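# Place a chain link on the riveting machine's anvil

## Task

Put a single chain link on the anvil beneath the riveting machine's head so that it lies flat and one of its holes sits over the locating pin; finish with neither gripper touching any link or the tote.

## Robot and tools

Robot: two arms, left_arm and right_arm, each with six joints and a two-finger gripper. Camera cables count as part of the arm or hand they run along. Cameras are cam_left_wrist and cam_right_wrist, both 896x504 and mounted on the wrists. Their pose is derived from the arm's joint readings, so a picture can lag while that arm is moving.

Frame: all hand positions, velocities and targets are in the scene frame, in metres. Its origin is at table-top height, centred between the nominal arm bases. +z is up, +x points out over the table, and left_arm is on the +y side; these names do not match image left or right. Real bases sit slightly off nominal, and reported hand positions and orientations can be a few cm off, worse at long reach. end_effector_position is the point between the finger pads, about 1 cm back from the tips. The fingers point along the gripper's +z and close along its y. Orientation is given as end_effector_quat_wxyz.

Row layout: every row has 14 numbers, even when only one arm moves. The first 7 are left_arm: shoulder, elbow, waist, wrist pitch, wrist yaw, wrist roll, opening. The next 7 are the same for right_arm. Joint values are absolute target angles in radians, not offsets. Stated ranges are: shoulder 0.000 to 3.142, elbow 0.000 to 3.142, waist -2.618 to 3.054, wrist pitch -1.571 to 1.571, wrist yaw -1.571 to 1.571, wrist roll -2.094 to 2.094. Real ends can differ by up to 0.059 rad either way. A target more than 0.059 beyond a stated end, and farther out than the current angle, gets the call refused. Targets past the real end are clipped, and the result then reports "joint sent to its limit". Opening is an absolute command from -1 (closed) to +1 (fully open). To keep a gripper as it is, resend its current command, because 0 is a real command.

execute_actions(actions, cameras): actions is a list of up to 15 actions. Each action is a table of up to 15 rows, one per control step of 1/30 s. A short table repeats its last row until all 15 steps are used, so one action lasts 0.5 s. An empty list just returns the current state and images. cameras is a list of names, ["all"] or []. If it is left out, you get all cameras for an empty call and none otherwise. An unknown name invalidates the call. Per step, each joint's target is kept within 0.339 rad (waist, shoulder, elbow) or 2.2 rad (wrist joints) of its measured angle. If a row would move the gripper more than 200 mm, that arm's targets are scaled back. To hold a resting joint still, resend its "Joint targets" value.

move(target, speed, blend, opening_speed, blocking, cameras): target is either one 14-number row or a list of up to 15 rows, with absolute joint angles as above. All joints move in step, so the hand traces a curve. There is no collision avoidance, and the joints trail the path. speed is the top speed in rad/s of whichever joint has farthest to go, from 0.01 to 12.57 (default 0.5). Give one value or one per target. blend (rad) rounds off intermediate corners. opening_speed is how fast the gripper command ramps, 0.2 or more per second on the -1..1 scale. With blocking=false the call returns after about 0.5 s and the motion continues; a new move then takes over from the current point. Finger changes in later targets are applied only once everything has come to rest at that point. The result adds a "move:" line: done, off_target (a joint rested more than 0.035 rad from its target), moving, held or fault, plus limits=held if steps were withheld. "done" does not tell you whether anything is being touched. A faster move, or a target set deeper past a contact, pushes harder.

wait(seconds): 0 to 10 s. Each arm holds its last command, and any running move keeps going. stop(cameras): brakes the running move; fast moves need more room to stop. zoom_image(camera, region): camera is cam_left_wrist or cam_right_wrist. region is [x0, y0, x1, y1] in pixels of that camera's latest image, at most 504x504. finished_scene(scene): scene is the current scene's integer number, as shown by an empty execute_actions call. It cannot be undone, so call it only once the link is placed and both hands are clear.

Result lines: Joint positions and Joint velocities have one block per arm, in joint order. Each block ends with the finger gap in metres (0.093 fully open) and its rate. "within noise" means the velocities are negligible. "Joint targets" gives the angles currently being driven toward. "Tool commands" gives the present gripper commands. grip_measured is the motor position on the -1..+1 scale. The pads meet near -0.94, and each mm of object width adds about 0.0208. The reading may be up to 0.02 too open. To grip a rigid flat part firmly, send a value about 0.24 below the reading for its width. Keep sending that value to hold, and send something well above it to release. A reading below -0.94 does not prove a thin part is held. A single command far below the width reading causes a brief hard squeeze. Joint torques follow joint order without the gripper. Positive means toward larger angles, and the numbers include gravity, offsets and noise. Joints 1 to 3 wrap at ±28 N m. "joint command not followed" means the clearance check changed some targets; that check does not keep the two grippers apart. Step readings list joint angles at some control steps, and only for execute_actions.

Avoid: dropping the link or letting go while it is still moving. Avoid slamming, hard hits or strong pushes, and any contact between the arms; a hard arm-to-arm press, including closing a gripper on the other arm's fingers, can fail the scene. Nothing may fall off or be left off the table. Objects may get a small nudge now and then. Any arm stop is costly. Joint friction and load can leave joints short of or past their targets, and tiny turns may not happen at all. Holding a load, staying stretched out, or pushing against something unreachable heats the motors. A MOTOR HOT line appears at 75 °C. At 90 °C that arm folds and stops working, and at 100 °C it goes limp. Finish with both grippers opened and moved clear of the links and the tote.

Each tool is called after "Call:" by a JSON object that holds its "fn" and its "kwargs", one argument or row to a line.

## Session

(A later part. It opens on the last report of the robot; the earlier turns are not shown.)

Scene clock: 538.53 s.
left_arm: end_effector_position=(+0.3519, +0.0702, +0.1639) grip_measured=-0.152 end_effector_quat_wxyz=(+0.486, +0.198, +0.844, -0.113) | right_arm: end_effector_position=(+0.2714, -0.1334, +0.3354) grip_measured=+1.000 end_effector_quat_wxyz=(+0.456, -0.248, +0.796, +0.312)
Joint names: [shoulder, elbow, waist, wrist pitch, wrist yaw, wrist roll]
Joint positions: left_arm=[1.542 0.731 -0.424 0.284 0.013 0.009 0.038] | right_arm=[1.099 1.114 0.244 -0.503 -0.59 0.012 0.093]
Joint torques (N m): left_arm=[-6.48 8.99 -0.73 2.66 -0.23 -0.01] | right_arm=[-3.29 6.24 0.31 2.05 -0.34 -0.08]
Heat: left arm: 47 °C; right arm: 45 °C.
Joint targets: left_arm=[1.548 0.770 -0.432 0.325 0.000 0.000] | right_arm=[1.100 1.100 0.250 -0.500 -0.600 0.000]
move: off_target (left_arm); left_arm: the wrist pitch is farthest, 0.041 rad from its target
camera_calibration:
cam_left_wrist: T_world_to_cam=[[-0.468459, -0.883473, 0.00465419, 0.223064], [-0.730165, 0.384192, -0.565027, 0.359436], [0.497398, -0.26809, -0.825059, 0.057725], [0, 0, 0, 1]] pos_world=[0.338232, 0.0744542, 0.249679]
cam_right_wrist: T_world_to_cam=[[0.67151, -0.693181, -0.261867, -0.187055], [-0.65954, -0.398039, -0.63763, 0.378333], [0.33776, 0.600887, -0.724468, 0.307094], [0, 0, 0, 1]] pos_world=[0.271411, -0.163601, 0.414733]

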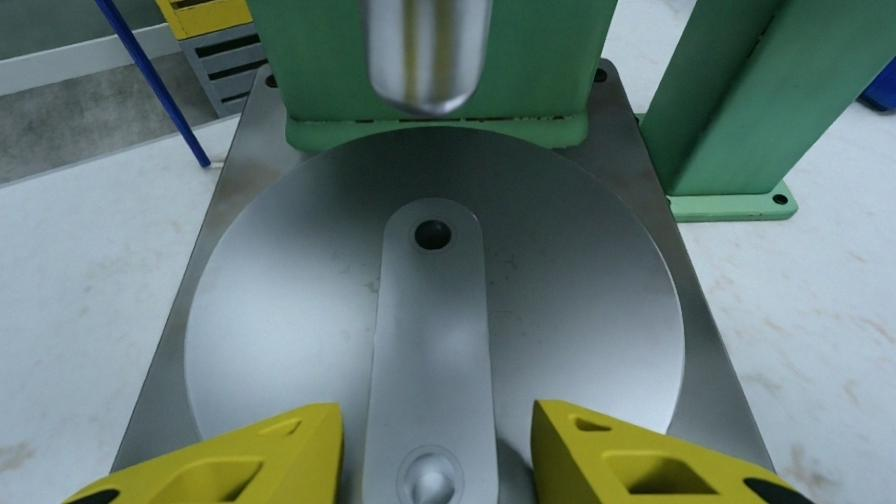

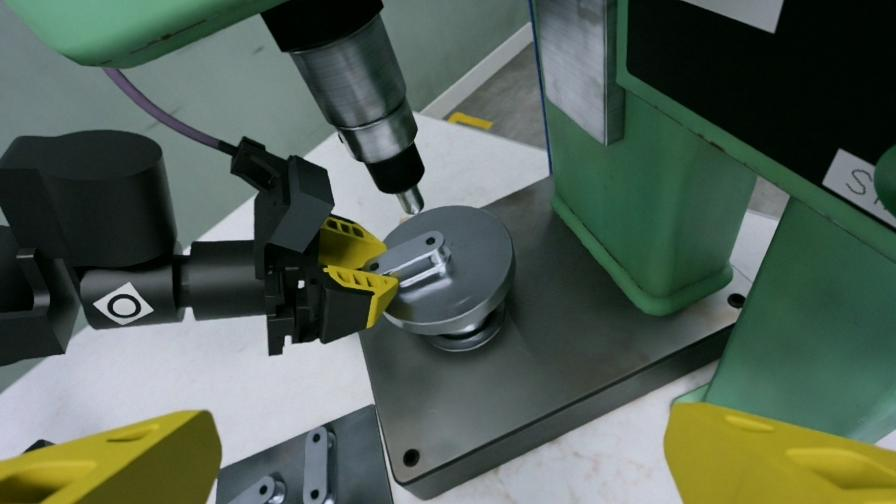

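Call:
{"fn": "move", "kwargs": {
  "target": [1.548,0.77,-0.432,0.325,0.0,0.0,-0.85,1.1,1.1,0.25,-0.5,-0.6,0.0,1],
  "opening_speed": 0.4
}}

Call:
{"fn": "move", "kwargs": {
  "target": [1.530,0.79,-0.432,0.29,0.0,0.0,-0.85,1.1,1.1,0.25,-0.5,-0.6,0.0,1],
  "speed": 0.08,
  "cameras": ["all"]
}}

Call:
{"fn": "zoom_image", "kwargs": {
  "camera": "cam_right_wrist",
  "region": [300, 150, 480, 330]
}}

Scene clock: 544.17 s.
left_arm: end_effector_position=(+0.3521, +0.0704, +0.1641) grip_measured=-0.600 end_effector_quat_wxyz=(+0.486, +0.198, +0.844, -0.113) | right_arm: end_effector_position=(+0.2714, -0.1334, +0.3354) grip_measured=+1.000 end_effector_quat_wxyz=(+0.456, -0.248, +0.796, +0.312)
Joint names: [shoulder, elbow, waist, wrist pitch, wrist yaw, wrist roll]
Joint positions: left_arm=[1.542 0.731 -0.424 0.285 0.011 0.009 0.016] | right_arm=[1.099 1.114 0.244 -0.503 -0.59 0.012 0.093]
Joint torques (N m): left_arm=[-6.49 9.01 -0.7 2.65 -0.22 -0.01] | right_arm=[-3.29 6.27 0.32 2.05 -0.35 -0.07]
Heat: left arm: 49 °C; right arm: 45 °C.
Joint targets: left_arm=[1.548 0.770 -0.432 0.325 0.000 0.000] | right_arm=[1.100 1.100 0.250 -0.500 -0.600 0.000]
move: off_target (left_arm); left_arm: the wrist pitch is farthest, 0.040 rad from its target
camera_calibration:
cam_left_wrist: T_world_to_cam=[[-0.467285, -0.884098, 0.00386926, 0.223046], [-0.730147, 0.38344, -0.565561, 0.359768], [0.498528, -0.267103, -0.824697, 0.0573193], [0, 0, 0, 1]] pos_world=[0.338334, 0.074555, 0.249879]
cam_right_wrist: T_world_to_cam=[[0.67151, -0.693181, -0.261867, -0.187055], [-0.65954, -0.398039, -0.63763, 0.378333], [0.33776, 0.600887, -0.724468, 0.307094], [0, 0, 0, 1]] pos_world=[0.271411, -0.163601, 0.414733]

Scene clock: 544.97 s.
left_arm: end_effector_position=(+0.3524, +0.0703, +0.1644) grip_measured=-0.606 end_effector_quat_wxyz=(+0.482, +0.198, +0.846, -0.112) | right_arm: end_effector_position=(+0.2714, -0.1334, +0.3354) grip_measured=+1.000 end_effector_quat_wxyz=(+0.456, -0.248, +0.796, +0.312)
Joint names: [shoulder, elbow, waist, wrist pitch, wrist yaw, wrist roll]
Joint positions: left_arm=[1.542 0.743 -0.424 0.263 0.011 0.009 0.016] | right_arm=[1.099 1.114 0.244 -0.503 -0.59 0.012 0.093]
Joint torques (N m): left_arm=[-8.18 9.62 -0.73 2.5 -0.21 -0.01] | right_arm=[-3.32 6.26 0.32 2.05 -0.34 -0.07]
Heat: left arm: 49 °C; right arm: 45 °C.
Joint targets: left_arm=[1.530 0.790 -0.432 0.290 0.000 0.000] | right_arm=[1.100 1.100 0.250 -0.500 -0.600 0.000]
move: off_target (left_arm); left_arm: the elbow is farthest, 0.047 rad from its target
camera_calibration:
cam_left_wrist: T_world_to_cam=[[-0.467248, -0.884116, 0.00426249, 0.223052], [-0.735344, 0.385937, -0.557066, 0.360554], [0.490866, -0.263422, -0.830457, 0.0607785], [0, 0, 0, 1]] pos_world=[0.339517, 0.0740631, 0.250375]
cam_right_wrist: T_world_to_cam=[[0.67151, -0.693181, -0.261867, -0.187055], [-0.65954, -0.398039, -0.63763, 0.378333], [0.33776, 0.600887, -0.724468, 0.307094], [0, 0, 0, 1]] pos_world=[0.271411, -0.163601, 0.414733]

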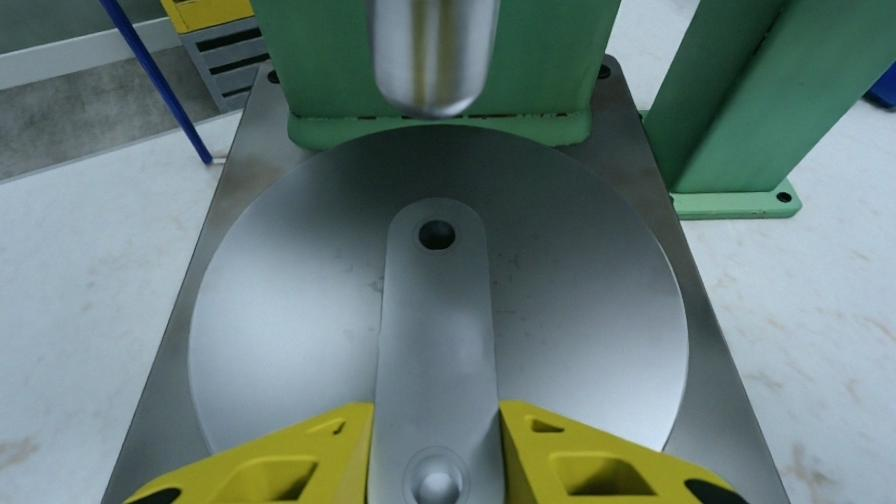

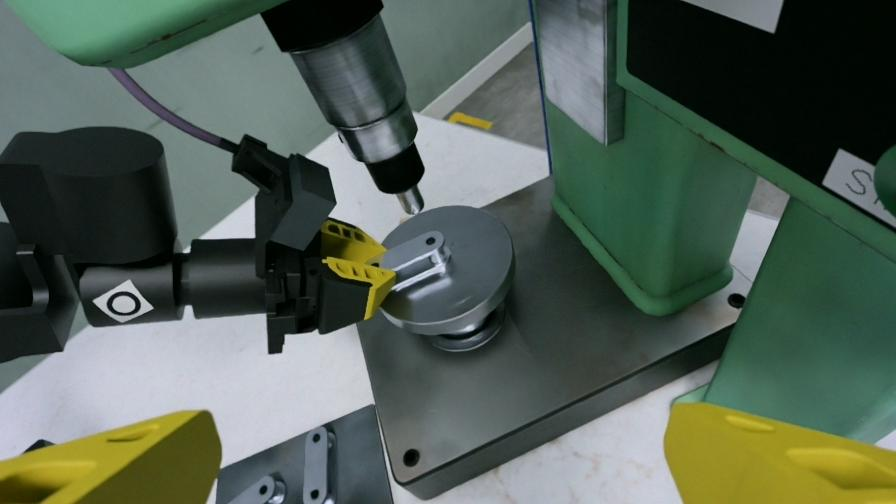

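Scaled by 2.800 from the camera's 896x504 image, which has a finer 1280x720 frame.

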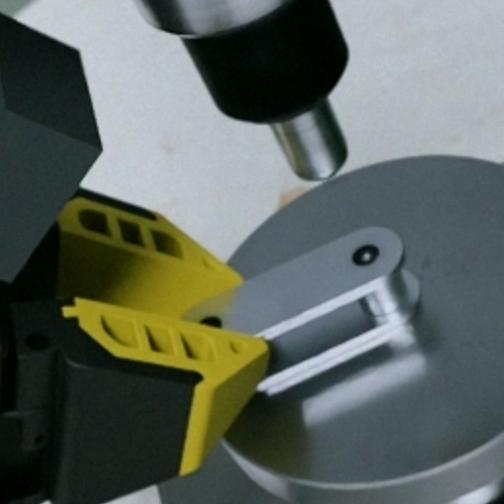

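Call:
{"fn": "move", "kwargs": {
  "target": [1.548,0.90,-0.432,0.05,0.0,0.0,-0.85,1.1,1.1,0.25,-0.5,-0.6,0.0,1],
  "speed": 0.1,
  "cameras": ["all"]
}}

Call:
{"fn": "zoom_image", "kwargs": {
  "camera": "cam_right_wrist",
  "region": [300, 150, 480, 330]
}}

Call:
{"fn": "zoom_image", "kwargs": {
  "camera": "cam_left_wrist",
  "region": [390, 190, 490, 290]
}}

Scene clock: 554.13 s.
left_arm: end_effector_position=(+0.3528, +0.0701, +0.1681) grip_measured=-0.606 end_effector_quat_wxyz=(+0.437, +0.204, +0.870, -0.102) | right_arm: end_effector_position=(+0.2714, -0.1334, +0.3354) grip_measured=+1.000 end_effector_quat_wxyz=(+0.456, -0.248, +0.796, +0.312)
Joint names: [shoulder, elbow, waist, wrist pitch, wrist yaw, wrist roll]
Joint positions: left_arm=[1.545 0.857 -0.424 0.048 0.011 0.009 0.016] | right_arm=[1.099 1.114 0.244 -0.503 -0.59 0.012 0.093]
Joint torques (N m): left_arm=[-7.09 9.5 -0.72 2.09 -0.21 -0.02] | right_arm=[-3.3 6.3 0.35 2.05 -0.35 -0.07]
Heat: left arm: 50 °C; right arm: 45 °C.
Joint targets: left_arm=[1.548 0.900 -0.432 0.050 0.000 0.000] | right_arm=[1.100 1.100 0.250 -0.500 -0.600 0.000]
move: off_target (left_arm); left_arm: the elbow is farthest, 0.043 rad from its target
camera_calibration:
cam_left_wrist: T_world_to_cam=[[-0.466669, -0.884391, 0.00852546, 0.222149], [-0.783223, 0.408769, -0.468476, 0.363325], [0.410831, -0.225301, -0.883435, 0.0980665], [0, 0, 0, 1]] pos_world=[0.347946, 0.0700448, 0.254951]
cam_right_wrist: T_world_to_cam=[[0.67151, -0.693181, -0.261867, -0.187055], [-0.65954, -0.398039, -0.63763, 0.378333], [0.33776, 0.600887, -0.724468, 0.307094], [0, 0, 0, 1]] pos_world=[0.271411, -0.163601, 0.414733]

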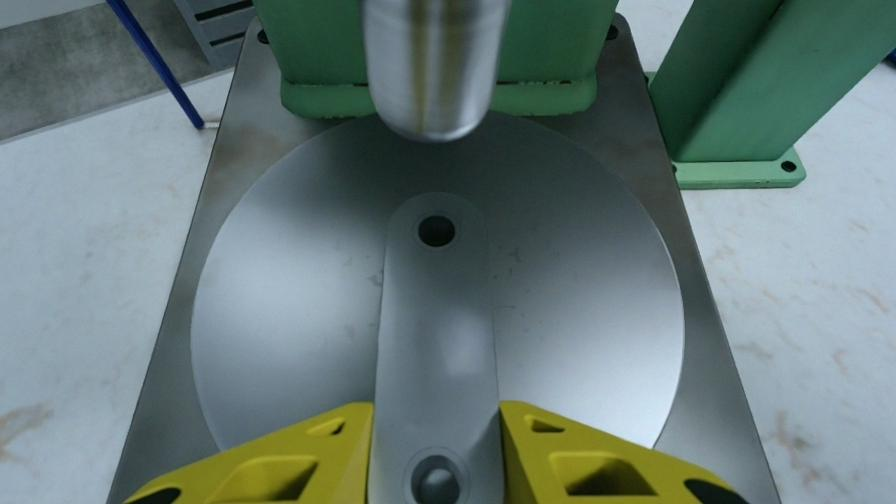

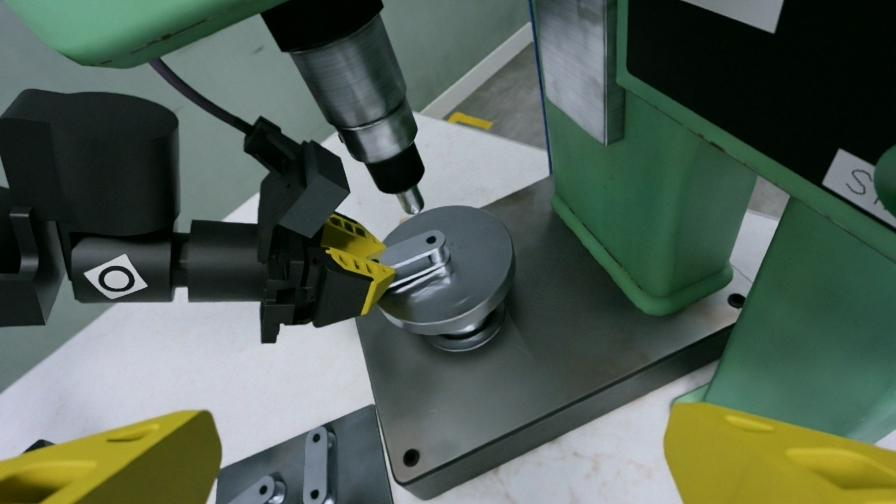

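Scaled by 2.800 from the camera's 896x504 image, which has a finer 1280x720 frame.

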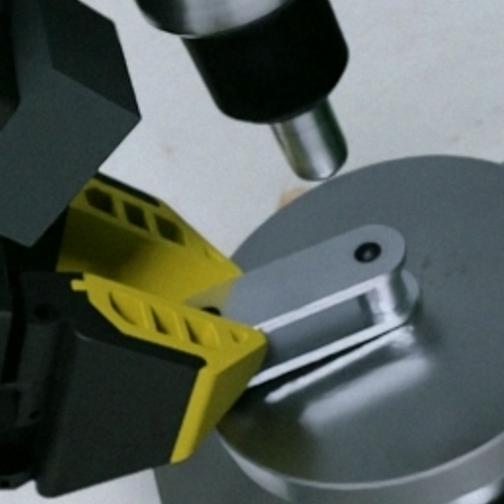

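Scaled by 5.040 from the camera's 896x504 image, which has a finer 1280x720 frame.

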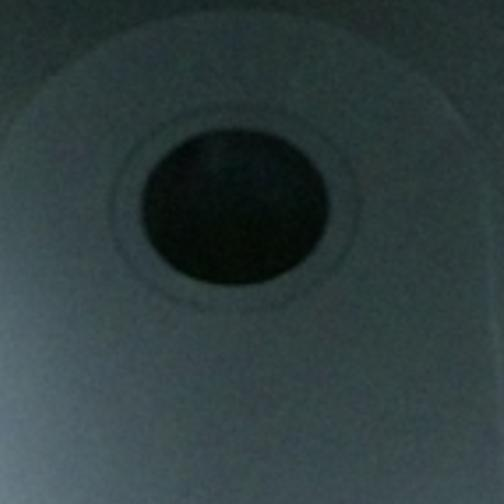

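Call:
{"fn": "move", "kwargs": {
  "target": [1.556,0.793,-0.432,0.195,0.0,0.0,-0.85,1.1,1.1,0.25,-0.5,-0.6,0.0,1],
  "speed": 0.08,
  "cameras": ["all"]
}}

Call:
{"fn": "zoom_image", "kwargs": {
  "camera": "cam_right_wrist",
  "region": [350, 210, 460, 310]
}}

Call:
{"fn": "zoom_image", "kwargs": {
  "camera": "cam_left_wrist",
  "region": [390, 190, 490, 290]
}}

Scene clock: 565.17 s.
left_arm: end_effector_position=(+0.3525, +0.0702, +0.1644) grip_measured=-0.607 end_effector_quat_wxyz=(+0.456, +0.201, +0.860, -0.106) | right_arm: end_effector_position=(+0.2714, -0.1334, +0.3354) grip_measured=+1.000 end_effector_quat_wxyz=(+0.456, -0.248, +0.796, +0.312)
Joint names: [shoulder, elbow, waist, wrist pitch, wrist yaw, wrist roll]
Joint positions: left_arm=[1.544 0.801 -0.424 0.147 0.011 0.009 0.016] | right_arm=[1.099 1.114 0.244 -0.503 -0.59 0.012 0.093]
Joint torques (N m): left_arm=[-6.13 5.39 -0.72 2.68 -0.22 -0.02] | right_arm=[-3.29 6.27 0.32 2.05 -0.35 -0.07]
Heat: left arm: 49 °C; right arm: 45 °C.
Joint targets: left_arm=[1.556 0.793 -0.432 0.195 0.000 0.000] | right_arm=[1.100 1.100 0.250 -0.500 -0.600 0.000]
move: off_target (left_arm); left_arm: the wrist pitch is farthest, 0.048 rad from its target
camera_calibration:
cam_left_wrist: T_world_to_cam=[[-0.46701, -0.884226, 0.00671506, 0.222565], [-0.763912, 0.399617, -0.5067, 0.361417], [0.445354, -0.241764, -0.862096, 0.0804126], [0, 0, 0, 1]] pos_world=[0.344219, 0.0718101, 0.250959]
cam_right_wrist: T_world_to_cam=[[0.67151, -0.693181, -0.261867, -0.187055], [-0.65954, -0.398039, -0.63763, 0.378333], [0.33776, 0.600887, -0.724468, 0.307094], [0, 0, 0, 1]] pos_world=[0.271411, -0.163601, 0.414733]

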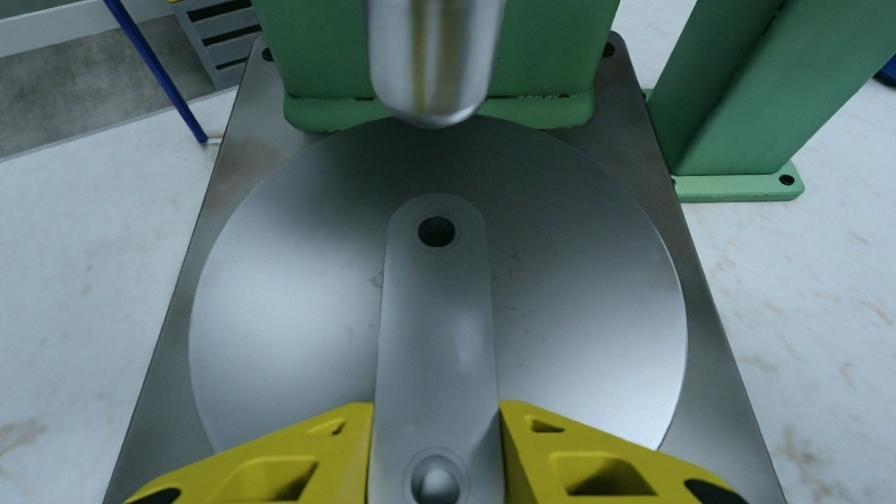

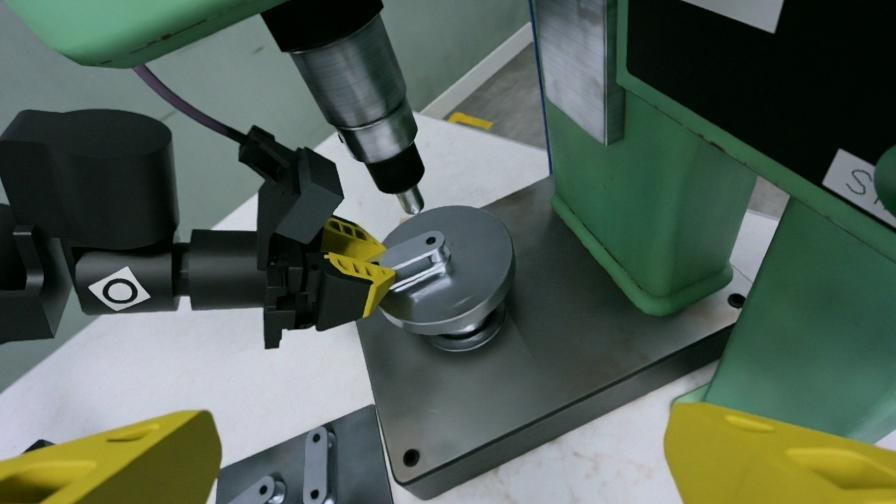

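Scaled by 4.582 from the camera's 896x504 image, which has a finer 1280x720 frame.

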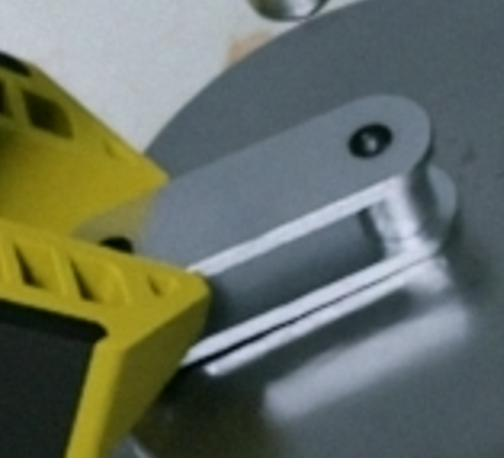

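Scaled by 5.040 from the camera's 896x504 image, which has a finer 1280x720 frame.

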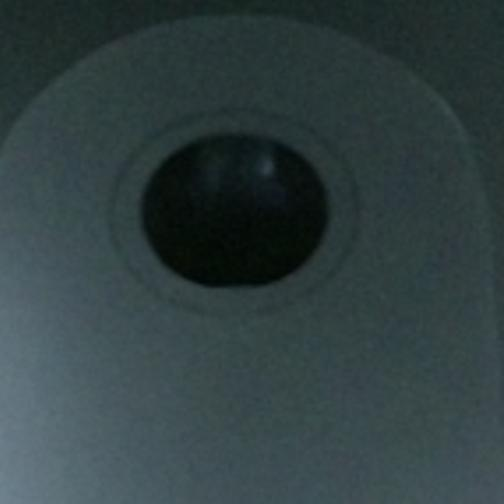

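Call:
{"fn": "move", "kwargs": {
  "target": [1.556,0.78,-0.432,0.225,0.0,0.0,-0.85,1.1,1.1,0.25,-0.5,-0.6,0.0,1],
  "speed": 0.08
}}

Call:
{"fn": "move", "kwargs": {
  "target": [1.550,0.78,-0.428,0.225,0.0,0.0,0.0,1.1,1.1,0.25,-0.5,-0.6,0.0,1],
  "opening_speed": 0.4,
  "cameras": ["all"]
}}

Call:
{"fn": "zoom_image", "kwargs": {
  "camera": "cam_right_wrist",
  "region": [350, 210, 460, 310]
}}

Scene clock: 572.63 s.
left_arm: end_effector_position=(+0.3525, +0.0702, +0.1639) grip_measured=-0.607 end_effector_quat_wxyz=(+0.462, +0.201, +0.857, -0.107) | right_arm: end_effector_position=(+0.2714, -0.1334, +0.3354) grip_measured=+1.000 end_effector_quat_wxyz=(+0.456, -0.248, +0.796, +0.312)
Joint names: [shoulder, elbow, waist, wrist pitch, wrist yaw, wrist roll]
Joint positions: left_arm=[1.544 0.787 -0.424 0.175 0.011 0.009 0.016] | right_arm=[1.099 1.114 0.244 -0.503 -0.59 0.012 0.093]
Joint torques (N m): left_arm=[-6.11 5.45 -0.72 2.73 -0.21 -0.01] | right_arm=[-3.29 6.27 0.34 2.05 -0.34 -0.07]
Heat: left arm: 48 °C; right arm: 45 °C.
Joint targets: left_arm=[1.556 0.780 -0.432 0.225 0.000 0.000] | right_arm=[1.100 1.100 0.250 -0.500 -0.600 0.000]
move: off_target (left_arm); left_arm: the wrist pitch is farthest, 0.050 rad from its target
camera_calibration:
cam_left_wrist: T_world_to_cam=[[-0.467019, -0.884226, 0.00621094, 0.222627], [-0.757944, 0.396683, -0.517845, 0.36105], [0.455428, -0.246551, -0.855452, 0.0757222], [0, 0, 0, 1]] pos_world=[0.34314, 0.0722997, 0.250362]
cam_right_wrist: T_world_to_cam=[[0.67151, -0.693181, -0.261867, -0.187055], [-0.65954, -0.398039, -0.63763, 0.378333], [0.33776, 0.600887, -0.724468, 0.307094], [0, 0, 0, 1]] pos_world=[0.271411, -0.163601, 0.414733]

Scene clock: 574.97 s.
left_arm: end_effector_position=(+0.3536, +0.0697, +0.1661) grip_measured=-0.002 end_effector_quat_wxyz=(+0.466, +0.200, +0.855, -0.108) | right_arm: end_effector_position=(+0.2714, -0.1334, +0.3354) grip_measured=+1.000 end_effector_quat_wxyz=(+0.456, -0.248, +0.796, +0.312)
Joint names: [shoulder, elbow, waist, wrist pitch, wrist yaw, wrist roll]
Joint positions: left_arm=[1.543 0.787 -0.424 0.184 0.011 0.009 0.045] | right_arm=[1.099 1.114 0.244 -0.503 -0.59 0.012 0.093]
Joint torques (N m): left_arm=[-6.63 5.48 -0.39 2.62 -0.22 -0.02] | right_arm=[-3.29 6.26 0.32 2.05 -0.35 -0.07]
Heat: left arm: 48 °C; right arm: 45 °C.
Joint targets: left_arm=[1.550 0.780 -0.428 0.225 0.000 0.000] | right_arm=[1.100 1.100 0.250 -0.500 -0.600 0.000]
move: off_target (left_arm); left_arm: the wrist pitch is farthest, 0.041 rad from its target
camera_calibration:
cam_left_wrist: T_world_to_cam=[[-0.467094, -0.884189, 0.00575726, 0.222805], [-0.753062, 0.394394, -0.526642, 0.363079], [0.46338, -0.250327, -0.850068, 0.073447], [0, 0, 0, 1]] pos_world=[0.343458, 0.0721916, 0.252365]
cam_right_wrist: T_world_to_cam=[[0.67151, -0.693181, -0.261867, -0.187055], [-0.65954, -0.398039, -0.63763, 0.378333], [0.33776, 0.600887, -0.724468, 0.307094], [0, 0, 0, 1]] pos_world=[0.271411, -0.163601, 0.414733]

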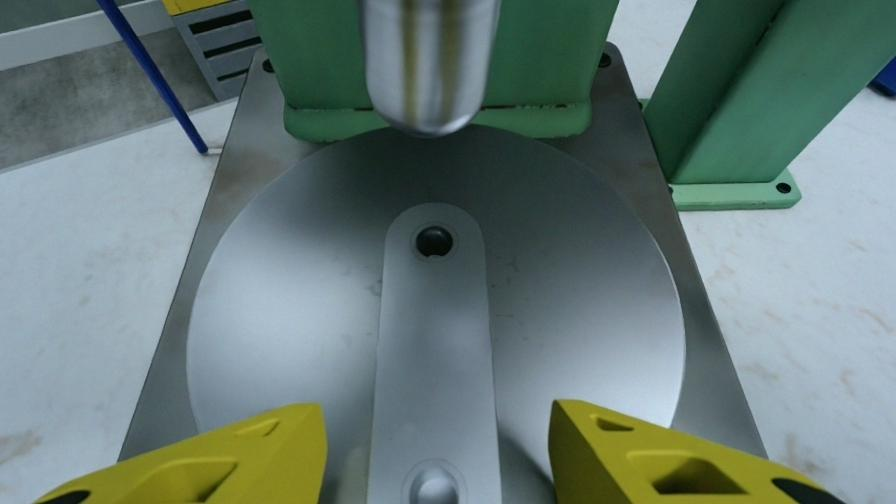

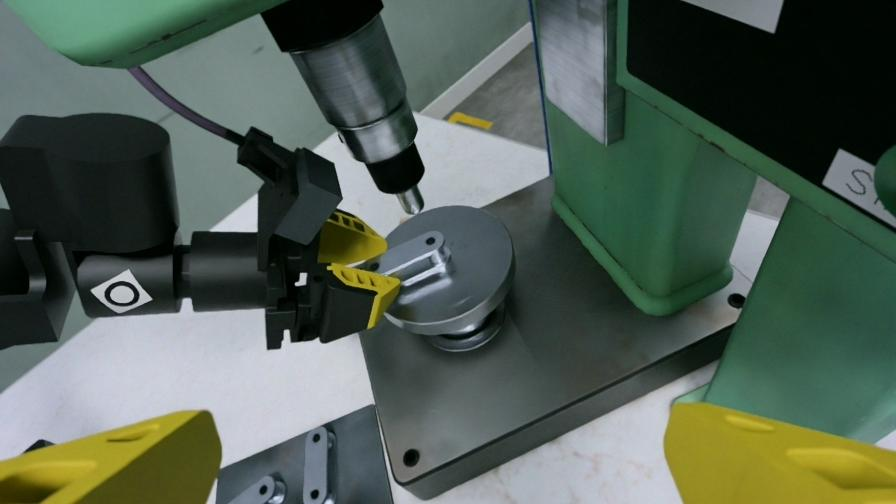

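Scaled by 4.582 from the camera's 896x504 image, which has a finer 1280x720 frame.

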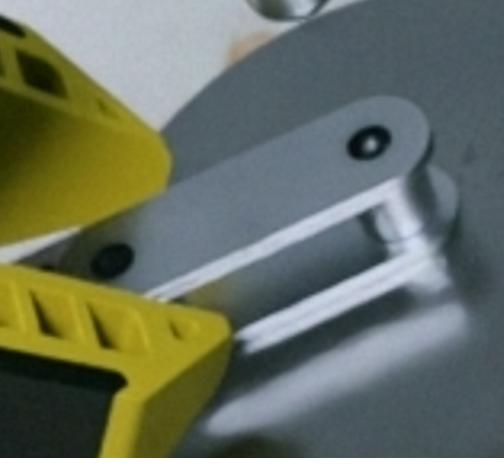

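Call:
{"fn": "move", "kwargs": {
  "target": [
    [1.48,0.84,-0.424,0.16,0.01,0.01,0.0,1.1,1.1,0.25,-0.5,-0.6,0.0,1],
    [1.14,0.77,-0.424,-0.1,0.0,0.0,0.0,1.1,1.1,0.25,-0.5,-0.6,0.0,1]
  ],
  "speed": 0.3,
  "cameras": ["all"]
}}

Call:
{"fn": "zoom_image", "kwargs": {
  "camera": "cam_right_wrist",
  "region": [350, 210, 460, 310]
}}

Scene clock: 580.27 s.
left_arm: end_effector_position=(+0.3020, +0.0943, +0.2520) grip_measured=-0.002 end_effector_quat_wxyz=(+0.504, +0.196, +0.833, -0.116) | right_arm: end_effector_position=(+0.2714, -0.1334, +0.3354) grip_measured=+1.000 end_effector_quat_wxyz=(+0.456, -0.248, +0.796, +0.312)
Joint names: [shoulder, elbow, waist, wrist pitch, wrist yaw, wrist roll]
Joint positions: left_arm=[1.16 0.78 -0.424 -0.105 0.011 0.009 0.045] | right_arm=[1.099 1.114 0.244 -0.503 -0.59 0.012 0.093]
Joint torques (N m): left_arm=[-6.12 5.82 -0.1 2.27 -0.22 -0.02] | right_arm=[-3.3 6.27 0.32 2.06 -0.35 -0.07]
Heat: left arm: 48 °C; right arm: 45 °C.
Joint targets: left_arm=[1.140 0.770 -0.424 -0.100 0.000 0.000] | right_arm=[1.100 1.100 0.250 -0.500 -0.600 0.000]
move: done
camera_calibration:
cam_left_wrist: T_world_to_cam=[[-0.46743, -0.884028, 0.00213898, 0.220967], [-0.708411, 0.373123, -0.599111, 0.366606], [0.528833, -0.281558, -0.800663, 0.14729], [0, 0, 0, 1]] pos_world=[0.285102, 0.100023, 0.337095]
cam_right_wrist: T_world_to_cam=[[0.67151, -0.693181, -0.261867, -0.187055], [-0.65954, -0.398039, -0.63763, 0.378333], [0.33776, 0.600887, -0.724468, 0.307094], [0, 0, 0, 1]] pos_world=[0.271411, -0.163601, 0.414733]

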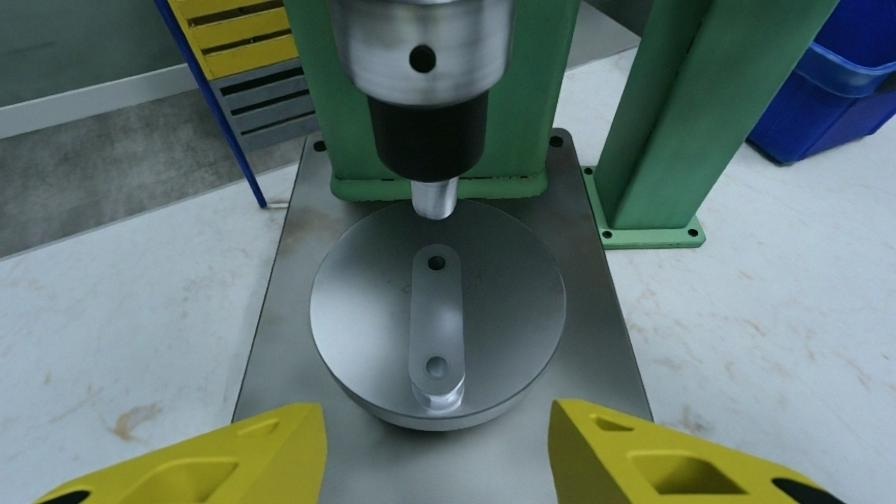

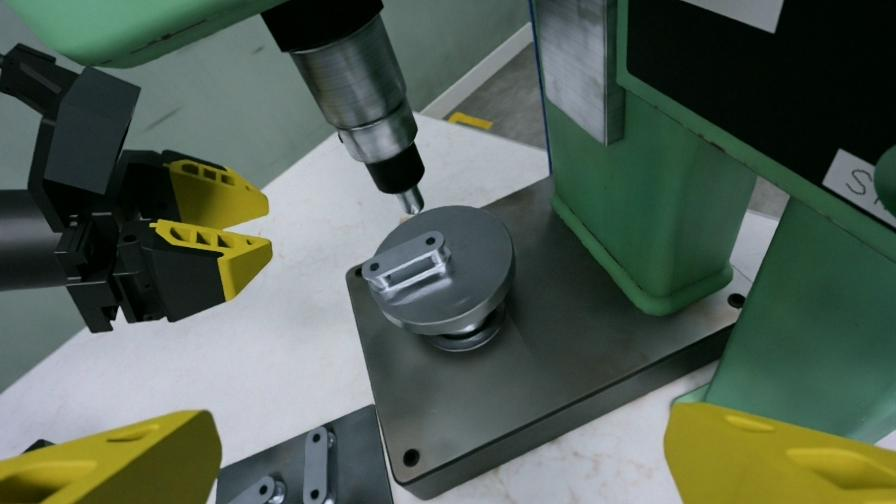

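Scaled by 4.582 from the camera's 896x504 image, which has a finer 1280x720 frame.

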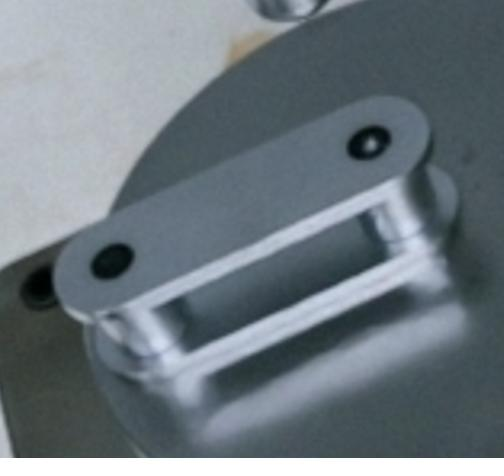

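Call:
{"fn": "finished_scene", "kwargs": {
  "scene": 1
}}

The scene is finished: the task was done.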